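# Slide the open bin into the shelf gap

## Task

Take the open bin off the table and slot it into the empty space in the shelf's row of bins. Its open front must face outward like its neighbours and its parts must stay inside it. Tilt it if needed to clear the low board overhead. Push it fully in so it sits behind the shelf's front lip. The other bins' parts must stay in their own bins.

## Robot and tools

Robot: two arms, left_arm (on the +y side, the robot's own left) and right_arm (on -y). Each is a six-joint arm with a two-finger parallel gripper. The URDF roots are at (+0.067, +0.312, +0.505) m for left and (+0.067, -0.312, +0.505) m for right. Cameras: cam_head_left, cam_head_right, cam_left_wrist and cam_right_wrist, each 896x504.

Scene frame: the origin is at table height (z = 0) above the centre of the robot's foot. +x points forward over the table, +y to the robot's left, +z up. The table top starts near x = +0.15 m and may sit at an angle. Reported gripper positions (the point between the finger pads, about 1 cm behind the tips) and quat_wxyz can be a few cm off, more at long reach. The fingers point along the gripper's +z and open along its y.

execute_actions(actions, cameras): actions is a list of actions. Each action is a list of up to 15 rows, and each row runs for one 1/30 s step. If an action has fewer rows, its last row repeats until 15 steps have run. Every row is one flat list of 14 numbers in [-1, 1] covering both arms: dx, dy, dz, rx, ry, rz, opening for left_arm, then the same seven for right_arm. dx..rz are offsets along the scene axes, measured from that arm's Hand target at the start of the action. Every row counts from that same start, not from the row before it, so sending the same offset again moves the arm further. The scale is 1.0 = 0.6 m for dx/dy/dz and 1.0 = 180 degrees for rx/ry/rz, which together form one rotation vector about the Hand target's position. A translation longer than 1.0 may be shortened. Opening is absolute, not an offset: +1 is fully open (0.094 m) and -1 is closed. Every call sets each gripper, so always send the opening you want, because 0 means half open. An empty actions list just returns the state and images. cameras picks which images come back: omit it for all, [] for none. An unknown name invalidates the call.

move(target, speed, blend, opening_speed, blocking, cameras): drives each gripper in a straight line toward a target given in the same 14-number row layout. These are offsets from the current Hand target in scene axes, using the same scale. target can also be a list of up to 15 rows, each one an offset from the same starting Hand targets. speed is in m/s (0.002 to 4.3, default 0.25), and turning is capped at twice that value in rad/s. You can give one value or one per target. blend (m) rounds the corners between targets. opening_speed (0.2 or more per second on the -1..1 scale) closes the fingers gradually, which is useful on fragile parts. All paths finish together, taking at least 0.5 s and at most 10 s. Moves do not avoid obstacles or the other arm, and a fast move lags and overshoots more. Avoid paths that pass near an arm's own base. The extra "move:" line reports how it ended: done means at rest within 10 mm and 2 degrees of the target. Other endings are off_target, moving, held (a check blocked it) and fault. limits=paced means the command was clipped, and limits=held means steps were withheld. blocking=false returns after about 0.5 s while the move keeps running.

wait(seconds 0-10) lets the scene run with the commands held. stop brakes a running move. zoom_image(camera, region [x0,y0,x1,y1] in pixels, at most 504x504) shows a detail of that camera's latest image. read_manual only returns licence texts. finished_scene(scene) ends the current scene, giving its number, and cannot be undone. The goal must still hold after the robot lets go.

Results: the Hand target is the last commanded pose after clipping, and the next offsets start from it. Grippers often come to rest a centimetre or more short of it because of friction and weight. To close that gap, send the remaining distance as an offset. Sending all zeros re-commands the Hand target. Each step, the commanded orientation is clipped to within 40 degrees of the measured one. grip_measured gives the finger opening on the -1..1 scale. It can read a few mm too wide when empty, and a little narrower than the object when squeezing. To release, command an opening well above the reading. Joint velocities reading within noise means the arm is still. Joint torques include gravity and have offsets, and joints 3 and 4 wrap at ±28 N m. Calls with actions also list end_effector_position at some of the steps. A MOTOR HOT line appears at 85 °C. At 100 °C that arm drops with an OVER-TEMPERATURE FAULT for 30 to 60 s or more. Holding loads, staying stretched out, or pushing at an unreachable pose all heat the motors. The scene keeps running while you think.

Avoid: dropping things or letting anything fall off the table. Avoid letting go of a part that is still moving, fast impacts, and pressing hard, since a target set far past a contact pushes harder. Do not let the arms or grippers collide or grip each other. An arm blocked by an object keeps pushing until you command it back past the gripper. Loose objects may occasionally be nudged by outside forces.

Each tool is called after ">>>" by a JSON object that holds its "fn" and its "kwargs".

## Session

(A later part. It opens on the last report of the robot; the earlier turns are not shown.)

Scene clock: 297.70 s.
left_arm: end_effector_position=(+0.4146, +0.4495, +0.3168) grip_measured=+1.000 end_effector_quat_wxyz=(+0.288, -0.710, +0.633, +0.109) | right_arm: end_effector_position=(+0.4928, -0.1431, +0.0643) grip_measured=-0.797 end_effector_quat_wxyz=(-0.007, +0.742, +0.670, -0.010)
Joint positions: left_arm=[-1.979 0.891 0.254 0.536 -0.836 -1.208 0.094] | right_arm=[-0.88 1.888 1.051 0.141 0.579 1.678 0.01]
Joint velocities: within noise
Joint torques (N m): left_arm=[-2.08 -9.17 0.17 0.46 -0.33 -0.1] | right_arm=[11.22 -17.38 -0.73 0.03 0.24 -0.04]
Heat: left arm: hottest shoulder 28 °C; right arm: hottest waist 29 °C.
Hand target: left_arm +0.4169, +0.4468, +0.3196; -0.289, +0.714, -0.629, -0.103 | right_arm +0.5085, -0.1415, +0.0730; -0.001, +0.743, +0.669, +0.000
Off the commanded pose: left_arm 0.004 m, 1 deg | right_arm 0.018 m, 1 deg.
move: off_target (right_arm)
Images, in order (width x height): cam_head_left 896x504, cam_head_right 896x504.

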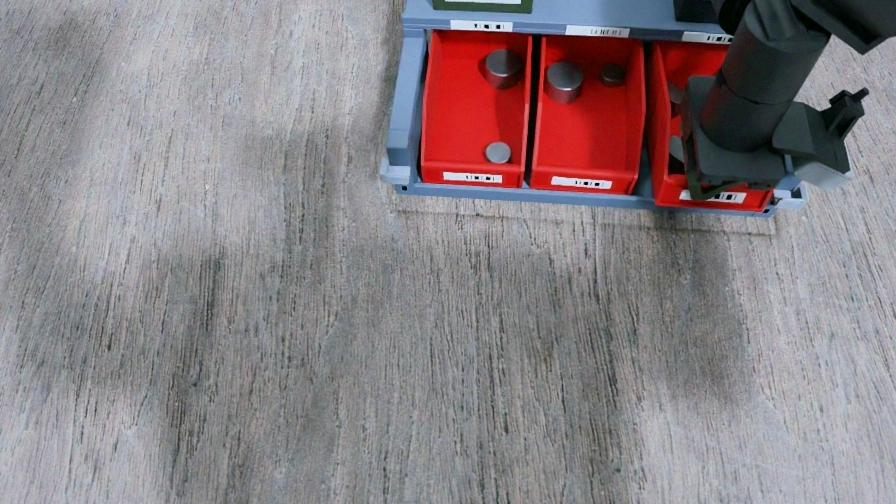

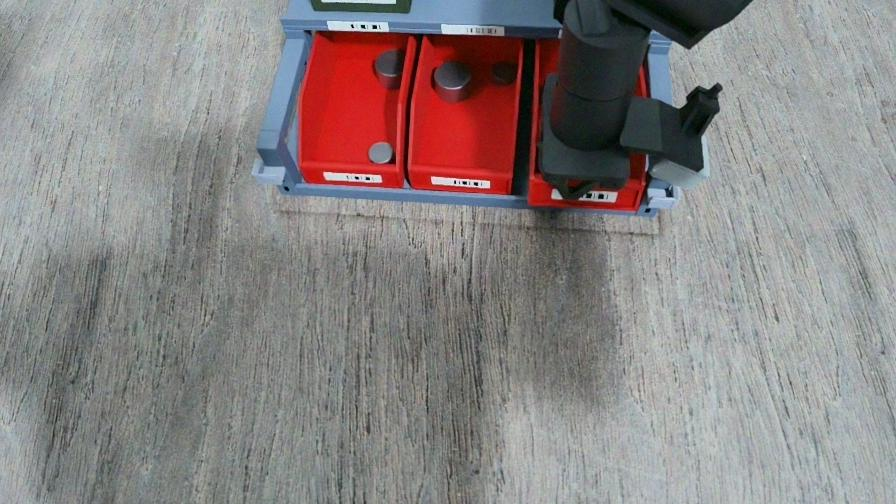

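>>> {"fn": "move", "kwargs": {"target": [0, 0, 0, 0, 0, 0, 1, 0.0583, 0.009, 0.0, 0, 0, 0.0, -1], "speed": 0.07, "cameras": ["cam_head_left", "cam_head_right", "cam_right_wrist"]}}

>>> {"fn": "zoom_image", "kwargs": {"camera": "cam_head_left", "region": [600, 0, 860, 260]}}

>>> {"fn": "zoom_image", "kwargs": {"camera": "cam_head_right", "region": [440, 0, 700, 260]}}

Scene clock: 308.33 s.
left_arm: end_effector_position=(+0.4146, +0.4495, +0.3168) grip_measured=+1.000 end_effector_quat_wxyz=(+0.288, -0.710, +0.633, +0.109) | right_arm: end_effector_position=(+0.5265, -0.1424, +0.0610) grip_measured=-0.797 end_effector_quat_wxyz=(-0.006, +0.741, +0.671, -0.013)
Joint positions: left_arm=[-1.979 0.891 0.254 0.536 -0.836 -1.208 0.094] | right_arm=[-0.88 1.887 1.142 0.045 0.585 1.678 0.01]
Joint velocities: within noise
Joint torques (N m): left_arm=[-2.2 -9.17 0.14 0.44 -0.33 -0.1] | right_arm=[12.28 -18.32 0.02 0.12 0.24 0.03]
Heat: left arm: hottest shoulder 28 °C; right arm: hottest waist 29 °C.
Hand target: left_arm +0.4169, +0.4468, +0.3196; -0.289, +0.714, -0.629, -0.103 | right_arm +0.5435, -0.1360, +0.0730; -0.001, +0.743, +0.669, +0.000
Off the commanded pose: left_arm 0.004 m, 1 deg | right_arm 0.022 m, 2 deg.
move: off_target (right_arm)
Images, in order (width x height): cam_head_left 896x504, cam_head_right 896x504, cam_right_wrist 896x504.

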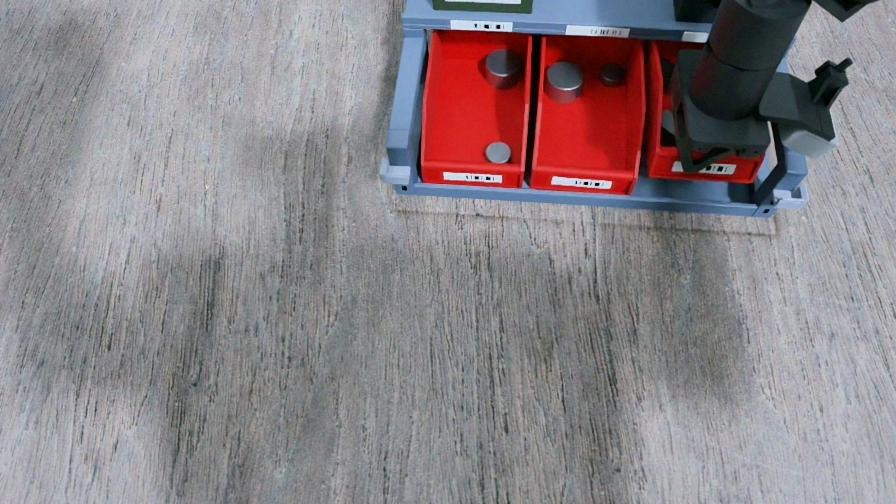

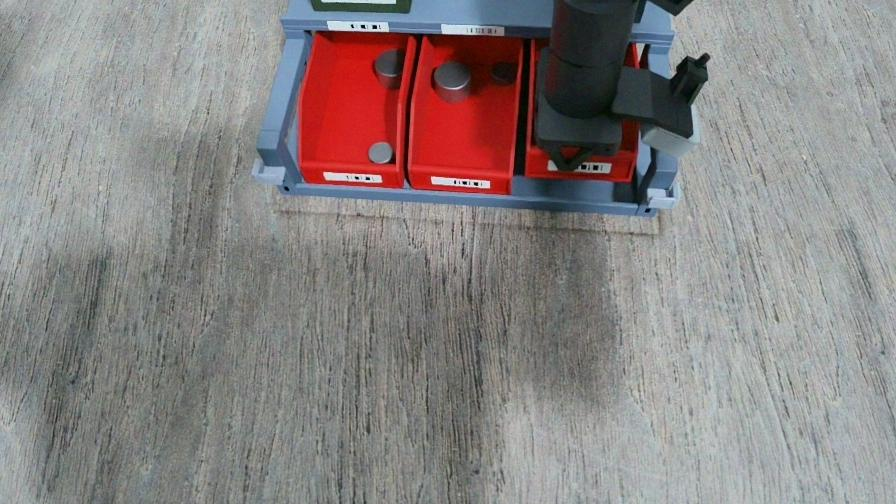

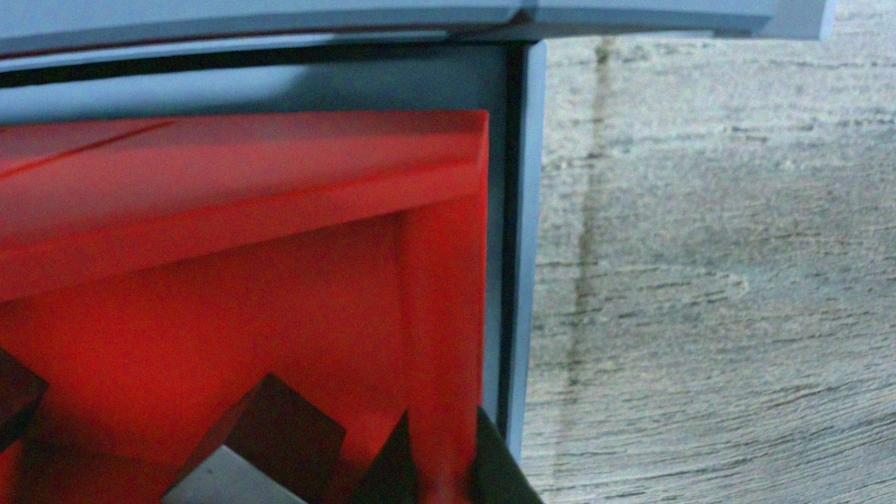

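Scaled by 1.938 from the camera's 896x504 image, which has a finer 1280x720 frame.

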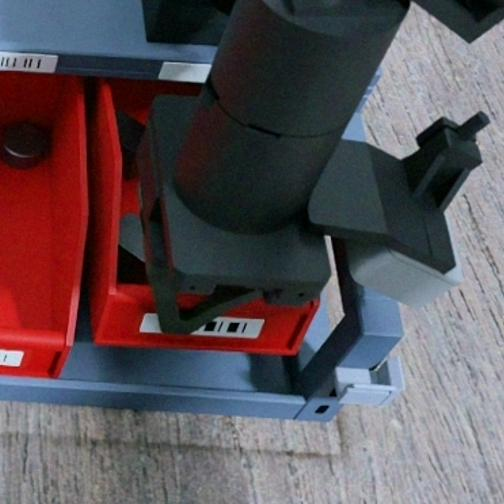

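Scaled by 1.938 from the camera's 896x504 image, which has a finer 1280x720 frame.

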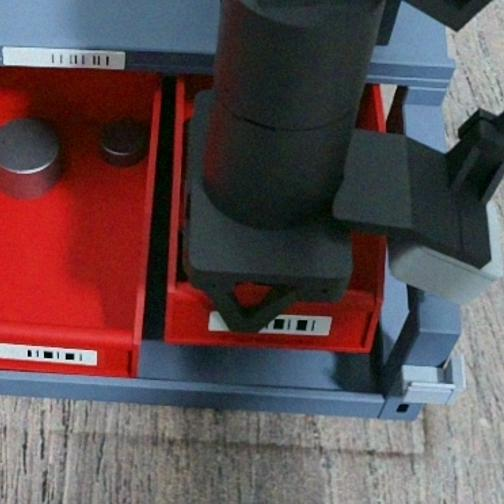

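>>> {"fn": "move", "kwargs": {"target": [0, 0, 0, 0, 0, 0, 1, -0.0167, -0.005, -0.038, -0.002, -0.025, 0.0, -1], "speed": 0.05, "cameras": ["cam_head_left", "cam_head_right", "cam_right_wrist"]}}

>>> {"fn": "zoom_image", "kwargs": {"camera": "cam_head_left", "region": [600, 0, 860, 260]}}

>>> {"fn": "zoom_image", "kwargs": {"camera": "cam_head_right", "region": [440, 0, 700, 260]}}

Scene clock: 318.20 s.
left_arm: end_effector_position=(+0.4146, +0.4495, +0.3168) grip_measured=+1.000 end_effector_quat_wxyz=(+0.288, -0.710, +0.633, +0.109) | right_arm: end_effector_position=(+0.5292, -0.1367, +0.0505) grip_measured=-0.797 end_effector_quat_wxyz=(+0.023, +0.747, +0.664, +0.021)
Joint positions: left_arm=[-1.979 0.891 0.254 0.536 -0.836 -1.208 0.094] | right_arm=[-0.883 1.925 1.119 0.212 0.578 1.635 0.01]
Joint velocities: within noise
Joint torques (N m): left_arm=[-2.08 -9.11 0.14 0.47 -0.33 -0.1] | right_arm=[10.29 -16.15 -1.13 1.24 -0.14 -0.27]
Heat: left arm: hottest shoulder 28 °C; right arm: hottest waist 30 °C.
Hand target: left_arm +0.4169, +0.4468, +0.3196; -0.289, +0.714, -0.629, -0.103 | right_arm +0.5336, -0.1392, +0.0502; +0.028, +0.743, +0.668, +0.027
Off the commanded pose: left_arm 0.004 m, 1 deg | right_arm 0.005 m, 1 deg.
move: done
Images, in order (width x height): cam_head_left 896x504, cam_head_right 896x504, cam_right_wrist 896x504.

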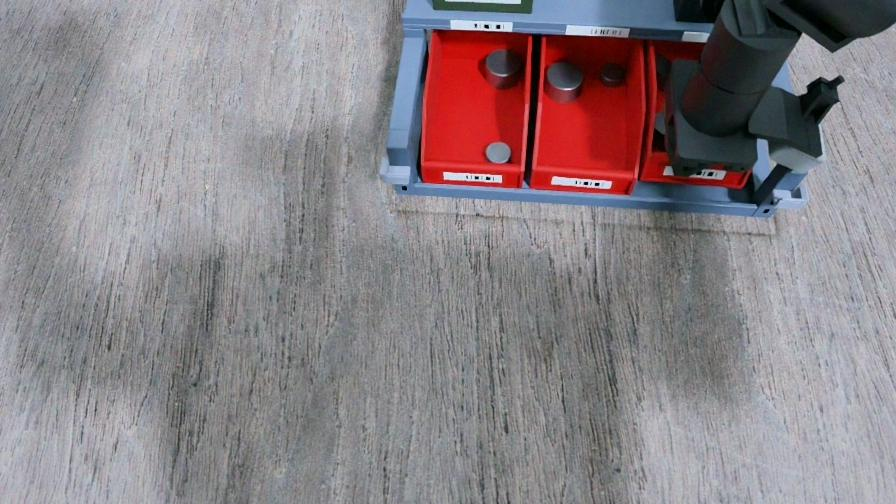

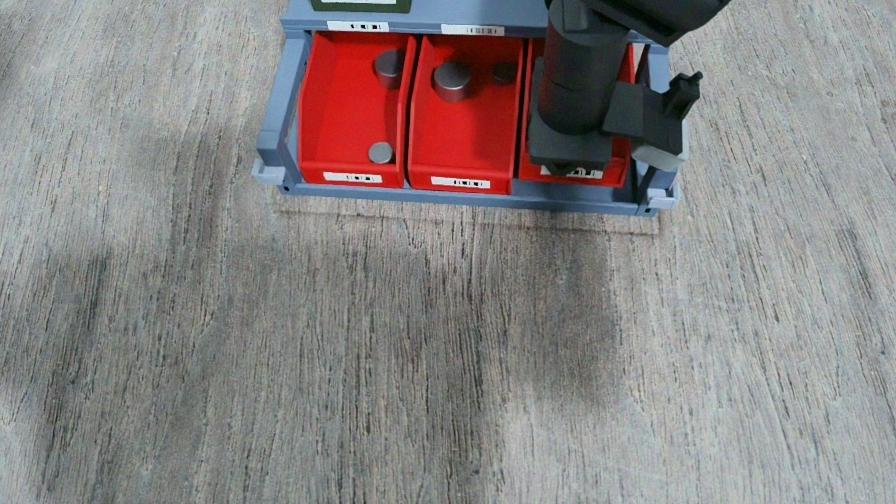

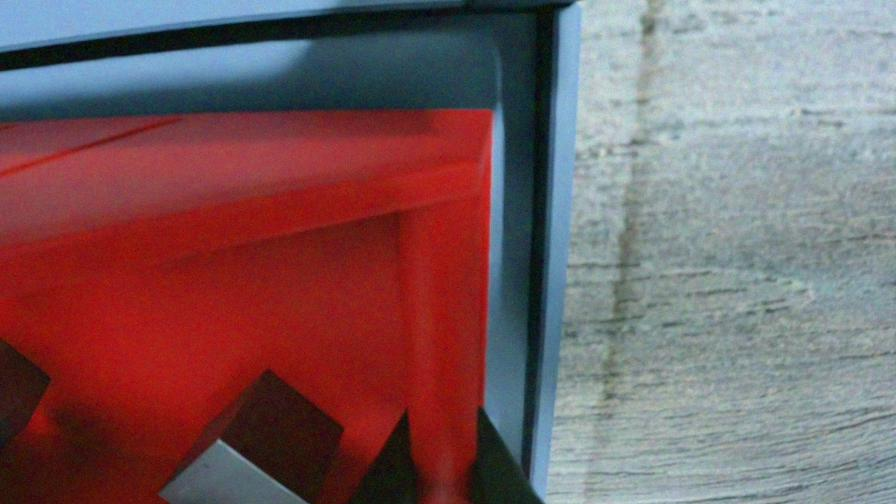

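Scaled by 1.938 from the camera's 896x504 image, which has a finer 1280x720 frame.

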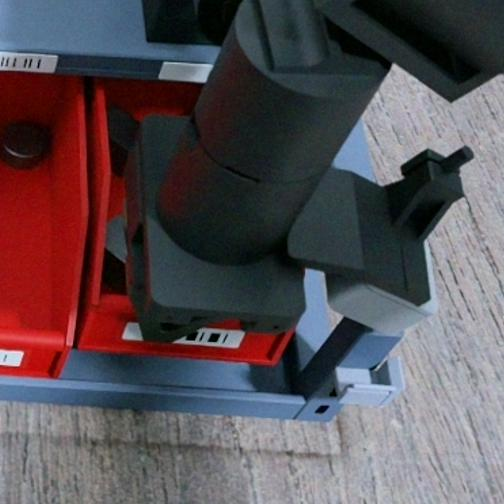

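Scaled by 1.938 from the camera's 896x504 image, which has a finer 1280x720 frame.

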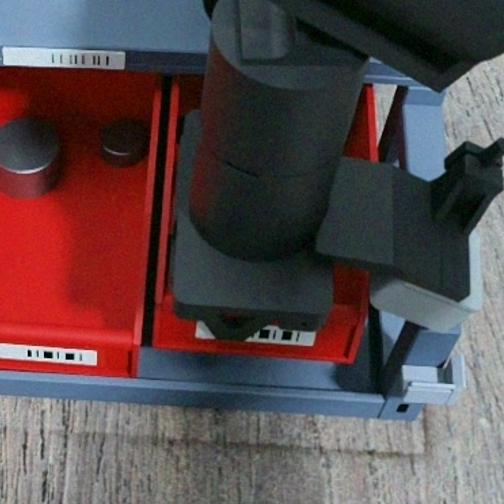

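>>> {"fn": "move", "kwargs": {"target": [0, 0, 0, 0, 0, 0, 1, -0.008, -0.004, -0.0333, -0.0016, -0.02, 0.0, -1], "speed": 0.05, "cameras": ["cam_head_left", "cam_head_right", "cam_right_wrist"]}}

>>> {"fn": "zoom_image", "kwargs": {"camera": "cam_head_left", "region": [600, 0, 860, 260]}}

>>> {"fn": "zoom_image", "kwargs": {"camera": "cam_head_right", "region": [440, 0, 700, 260]}}

Scene clock: 323.73 s.
left_arm: end_effector_position=(+0.4146, +0.4495, +0.3168) grip_measured=+1.000 end_effector_quat_wxyz=(+0.288, -0.710, +0.633, +0.109) | right_arm: end_effector_position=(+0.5310, -0.1366, +0.0411) grip_measured=-0.797 end_effector_quat_wxyz=(+0.049, +0.743, +0.666, +0.046)
Joint positions: left_arm=[-1.979 0.891 0.254 0.536 -0.836 -1.208 0.094] | right_arm=[-0.892 1.96 1.104 0.352 0.57 1.576 0.01]
Joint velocities: within noise
Joint torques (N m): left_arm=[-2.08 -9.23 0.17 0.46 -0.33 -0.09] | right_arm=[9.11 -13.98 -0.81 1.65 -0.7 -0.21]
Heat: left arm: hottest shoulder 28 °C; right arm: hottest waist 30 °C.
Hand target: left_arm +0.4169, +0.4468, +0.3196; -0.289, +0.714, -0.629, -0.103 | right_arm +0.5287, -0.1416, +0.0302; +0.051, +0.741, +0.667, +0.049
Off the commanded pose: left_arm 0.004 m, 1 deg | right_arm 0.012 m, 0 deg.
move: off_target (right_arm)
Images, in order (width x height): cam_head_left 896x504, cam_head_right 896x504, cam_right_wrist 896x504.

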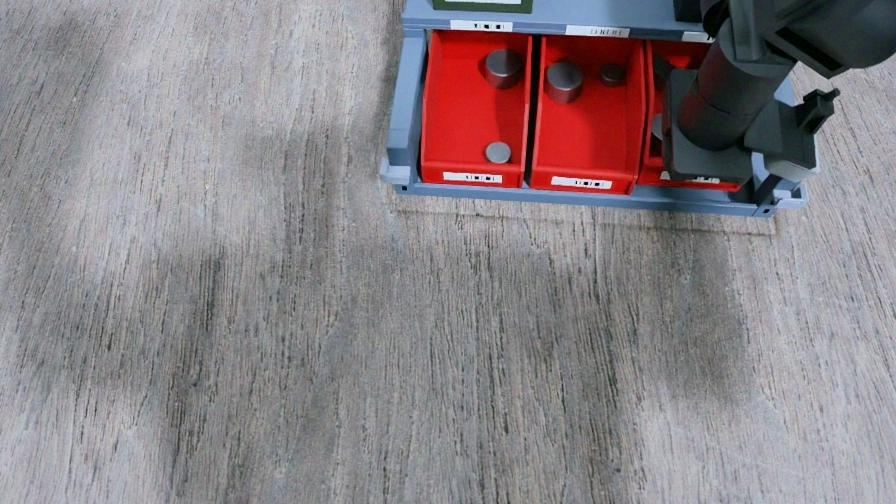

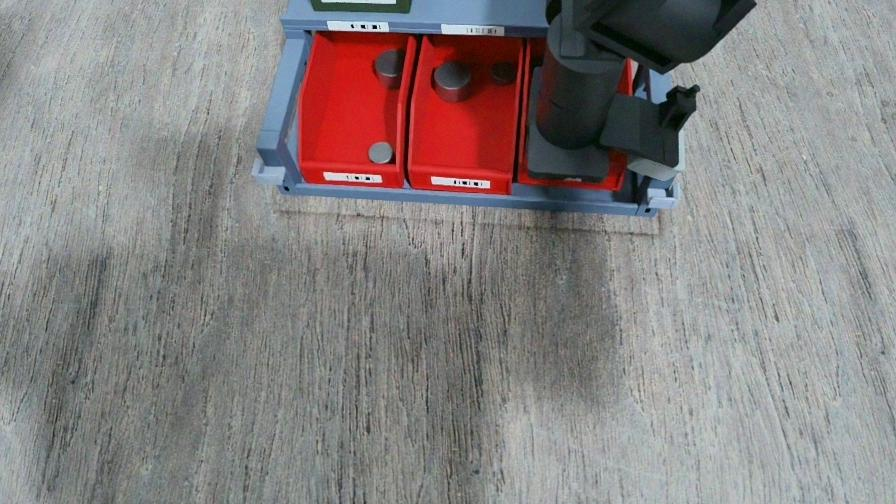

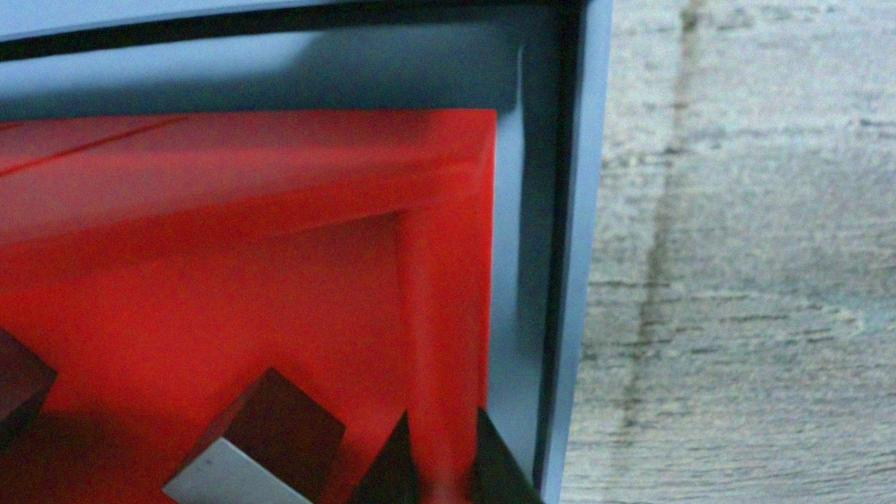

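Scaled by 1.938 from the camera's 896x504 image, which has a finer 1280x720 frame.

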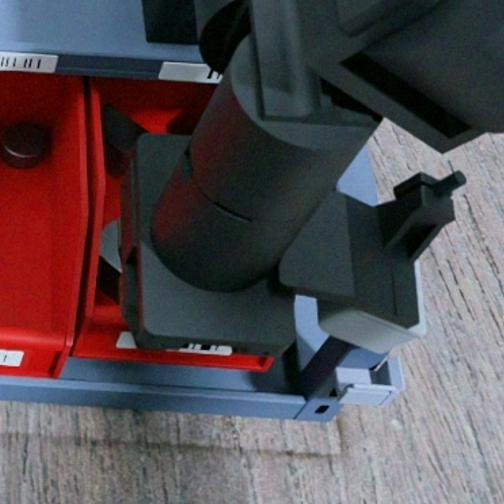

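Scaled by 1.938 from the camera's 896x504 image, which has a finer 1280x720 frame.

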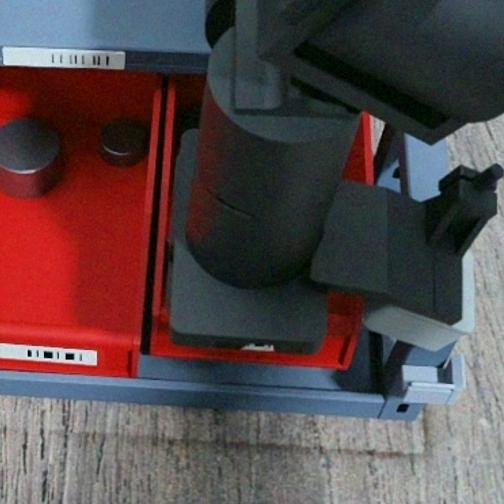

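>>> {"fn": "zoom_image", "kwargs": {"camera": "cam_head_left", "region": [610, 140, 780, 230]}}

>>> {"fn": "zoom_image", "kwargs": {"camera": "cam_head_right", "region": [490, 140, 660, 230]}}

Scaled by 2.965 from the camera's 896x504 image, which has a finer 1280x720 frame.

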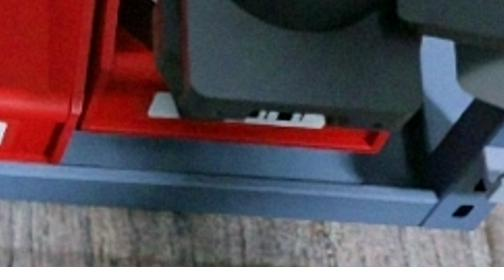

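Scaled by 2.965 from the camera's 896x504 image, which has a finer 1280x720 frame.

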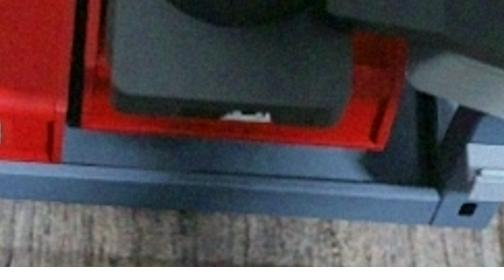

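>>> {"fn": "move", "kwargs": {"target": [0, 0, 0, 0, 0, 0, 1, 0.0, 0.006, 0.012, 0, 0, 0, -1], "speed": 0.04, "cameras": []}}

>>> {"fn": "move", "kwargs": {"target": [0, 0, 0, 0, 0, 0, 1, 0, 0, 0, 0, 0, 0, -0.5], "speed": 0.04, "opening_speed": 0.4, "cameras": ["cam_head_left", "cam_head_right", "cam_right_wrist"]}}

Scene clock: 343.57 s.
left_arm: end_effector_position=(+0.4146, +0.4495, +0.3168) grip_measured=+1.000 end_effector_quat_wxyz=(+0.288, -0.710, +0.633, +0.109) | right_arm: end_effector_position=(+0.5288, -0.1371, +0.0413) grip_measured=-0.797 end_effector_quat_wxyz=(+0.049, +0.743, +0.666, +0.044)
Joint positions: left_arm=[-1.979 0.891 0.254 0.536 -0.836 -1.208 0.094] | right_arm=[-0.892 1.96 1.1 0.352 0.572 1.576 0.01]
Joint velocities: within noise
Joint torques (N m): left_arm=[-2.08 -9.23 0.14 0.47 -0.33 -0.09] | right_arm=[10.11 -14.97 -1.18 1.4 -0.35 -0.14]
Heat: left arm: hottest shoulder 28 °C; right arm: hottest shoulder 30 °C.
Hand target: left_arm +0.4169, +0.4468, +0.3196; -0.289, +0.714, -0.629, -0.103 | right_arm +0.5287, -0.1380, +0.0374; +0.051, +0.741, +0.667, +0.049
Off the commanded pose: left_arm 0.004 m, 1 deg | right_arm 0.004 m, 1 deg.
move: done
No camera images: "cameras" was empty.

Scene clock: 345.13 s.
left_arm: end_effector_position=(+0.4146, +0.4495, +0.3168) grip_measured=+1.000 end_effector_quat_wxyz=(+0.288, -0.710, +0.633, +0.109) | right_arm: end_effector_position=(+0.5295, -0.1372, +0.0414) grip_measured=-0.503 end_effector_quat_wxyz=(+0.050, +0.743, +0.666, +0.045)
Joint positions: left_arm=[-1.979 0.891 0.254 0.536 -0.836 -1.208 0.094] | right_arm=[-0.892 1.96 1.1 0.355 0.572 1.575 0.023]
Joint velocities: within noise
Joint torques (N m): left_arm=[-2.14 -9.23 0.14 0.46 -0.33 -0.1] | right_arm=[10.11 -15.03 -1.2 1.35 -0.34 -0.13]
Heat: left arm: hottest shoulder 28 °C; right arm: hottest shoulder 30 °C.
Hand target: left_arm +0.4169, +0.4468, +0.3196; -0.289, +0.714, -0.629, -0.103 | right_arm +0.5287, -0.1380, +0.0374; +0.051, +0.741, +0.667, +0.049
Off the commanded pose: left_arm 0.004 m, 1 deg | right_arm 0.004 m, 1 deg.
move: done
Images, in order (width x height): cam_head_left 896x504, cam_head_right 896x504, cam_right_wrist 896x504.

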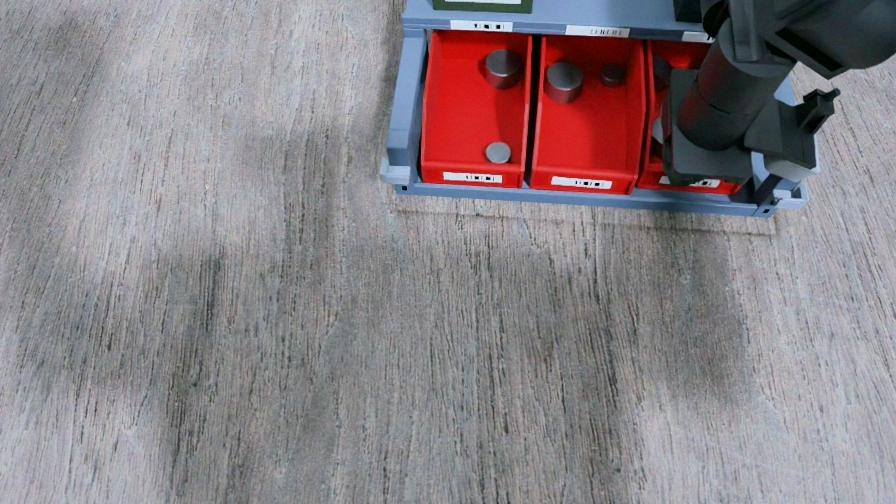

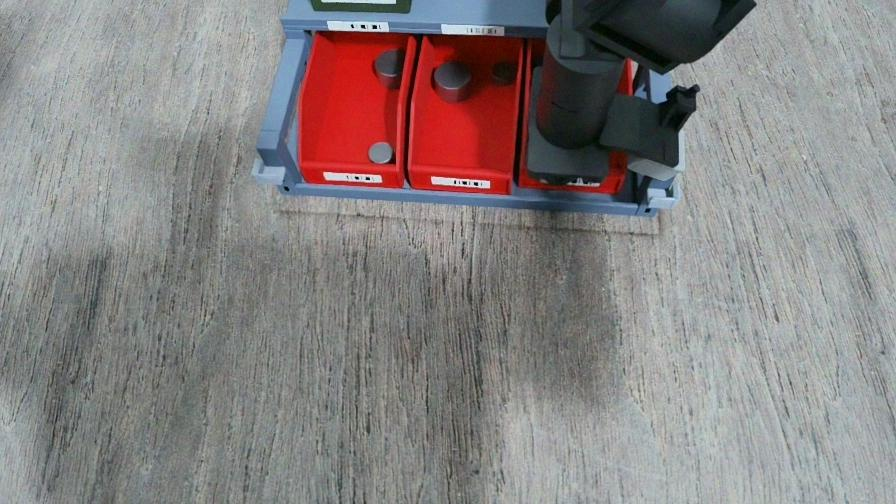

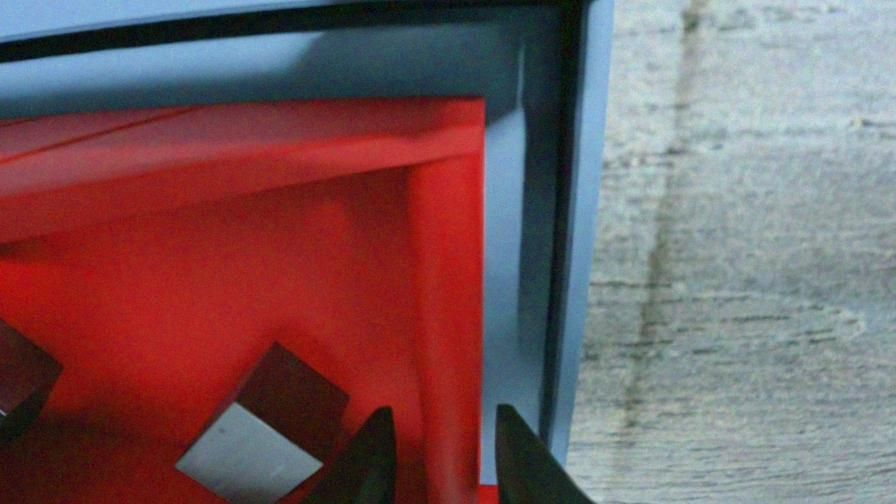

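>>> {"fn": "move", "kwargs": {"target": [[0, 0, 0, 0, 0, 0, 1, -0.021, 0.002, 0.167, 0, 0, 0, -0.5], [0, 0, 0, 0, 0, 0, 1, -0.25, -0.17, 0.33, 0, 0.05, 0, -0.5]], "speed": [0.08, 0.2], "cameras": ["cam_head_left", "cam_head_right", "cam_right_wrist"]}}

>>> {"fn": "zoom_image", "kwargs": {"camera": "cam_head_left", "region": [580, 0, 820, 230]}}

>>> {"fn": "zoom_image", "kwargs": {"camera": "cam_head_right", "region": [460, 0, 700, 230]}}

Scene clock: 354.60 s.
left_arm: end_effector_position=(+0.4146, +0.4495, +0.3168) grip_measured=+1.000 end_effector_quat_wxyz=(+0.288, -0.710, +0.633, +0.109) | right_arm: end_effector_position=(+0.3845, -0.2330, +0.2350) grip_measured=-0.503 end_effector_quat_wxyz=(+0.000, +0.737, +0.676, -0.002)
Joint positions: left_arm=[-1.979 0.891 0.254 0.536 -0.836 -1.208 0.094] | right_arm=[-0.824 1.337 0.447 0.194 0.621 1.693 0.023]
Joint velocities: within noise
Joint torques (N m): left_arm=[-2.08 -9.17 0.14 0.46 -0.33 -0.1] | right_arm=[4.19 -11.58 -2.29 0.06 -0.05 0.16]
Heat: left arm: hottest shoulder 28 °C; right arm: hottest shoulder 30 °C.
Hand target: left_arm +0.4169, +0.4468, +0.3196; -0.289, +0.714, -0.629, -0.103 | right_arm +0.3786, -0.2399, +0.2354; -0.002, +0.743, +0.669, -0.010
Off the commanded pose: left_arm 0.004 m, 1 deg | right_arm 0.009 m, 1 deg.
move: done
Images, in order (width x height): cam_head_left 896x504, cam_head_right 896x504, cam_right_wrist 896x504.

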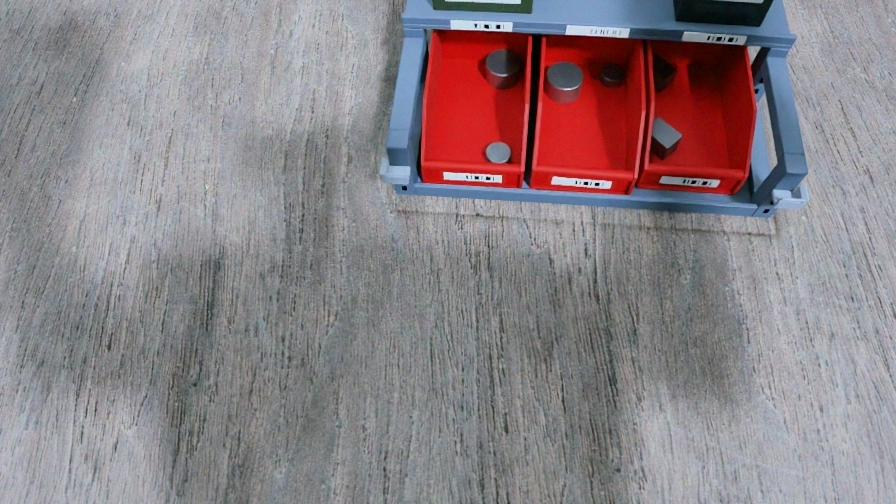

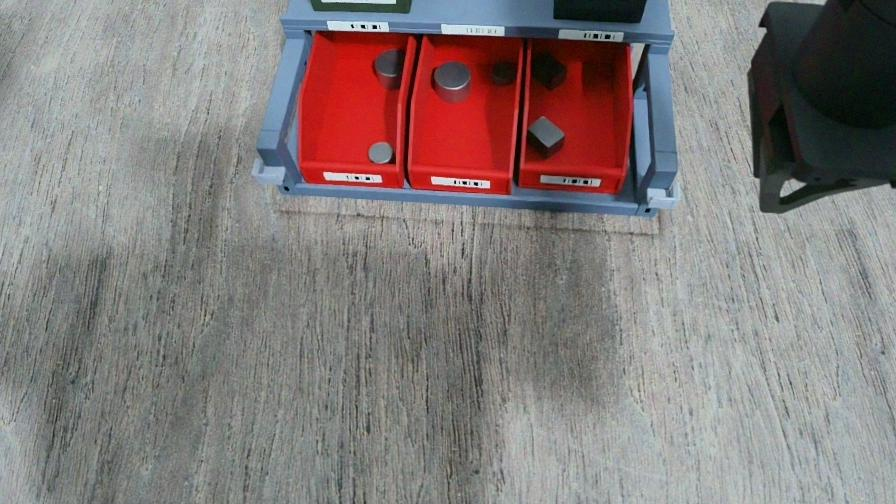

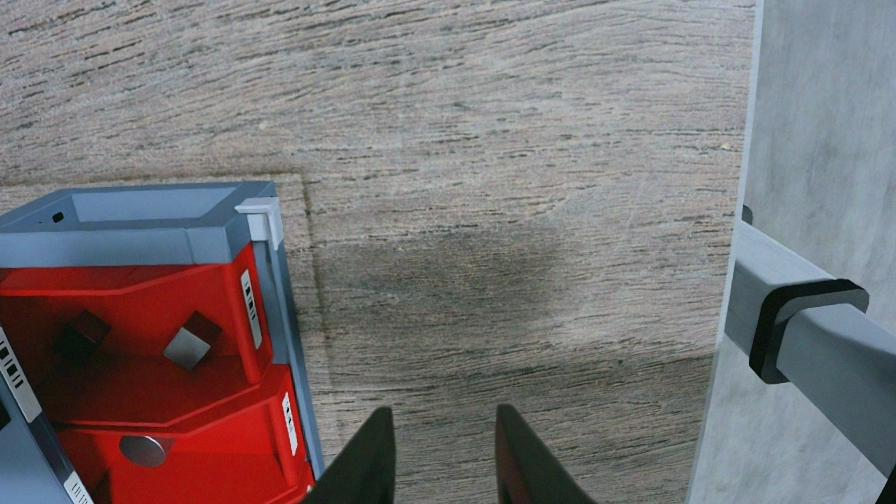

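Scaled by 2.100 from the camera's 896x504 image, which has a finer 1280x720 frame.

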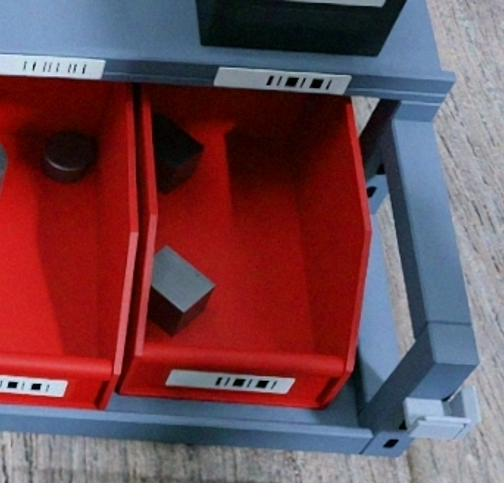

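Scaled by 2.100 from the camera's 896x504 image, which has a finer 1280x720 frame.

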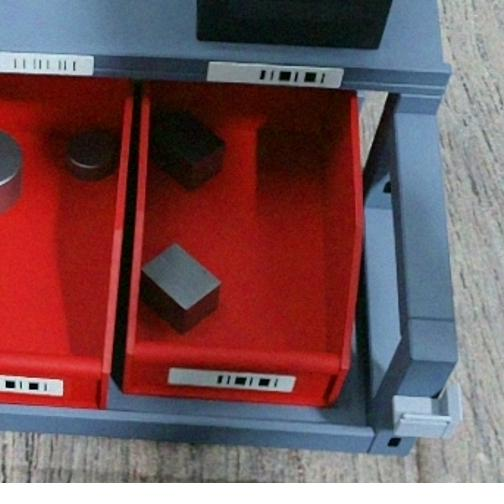

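>>> {"fn": "finished_scene", "kwargs": {"scene": 2}}

The scene is finished: the task was done.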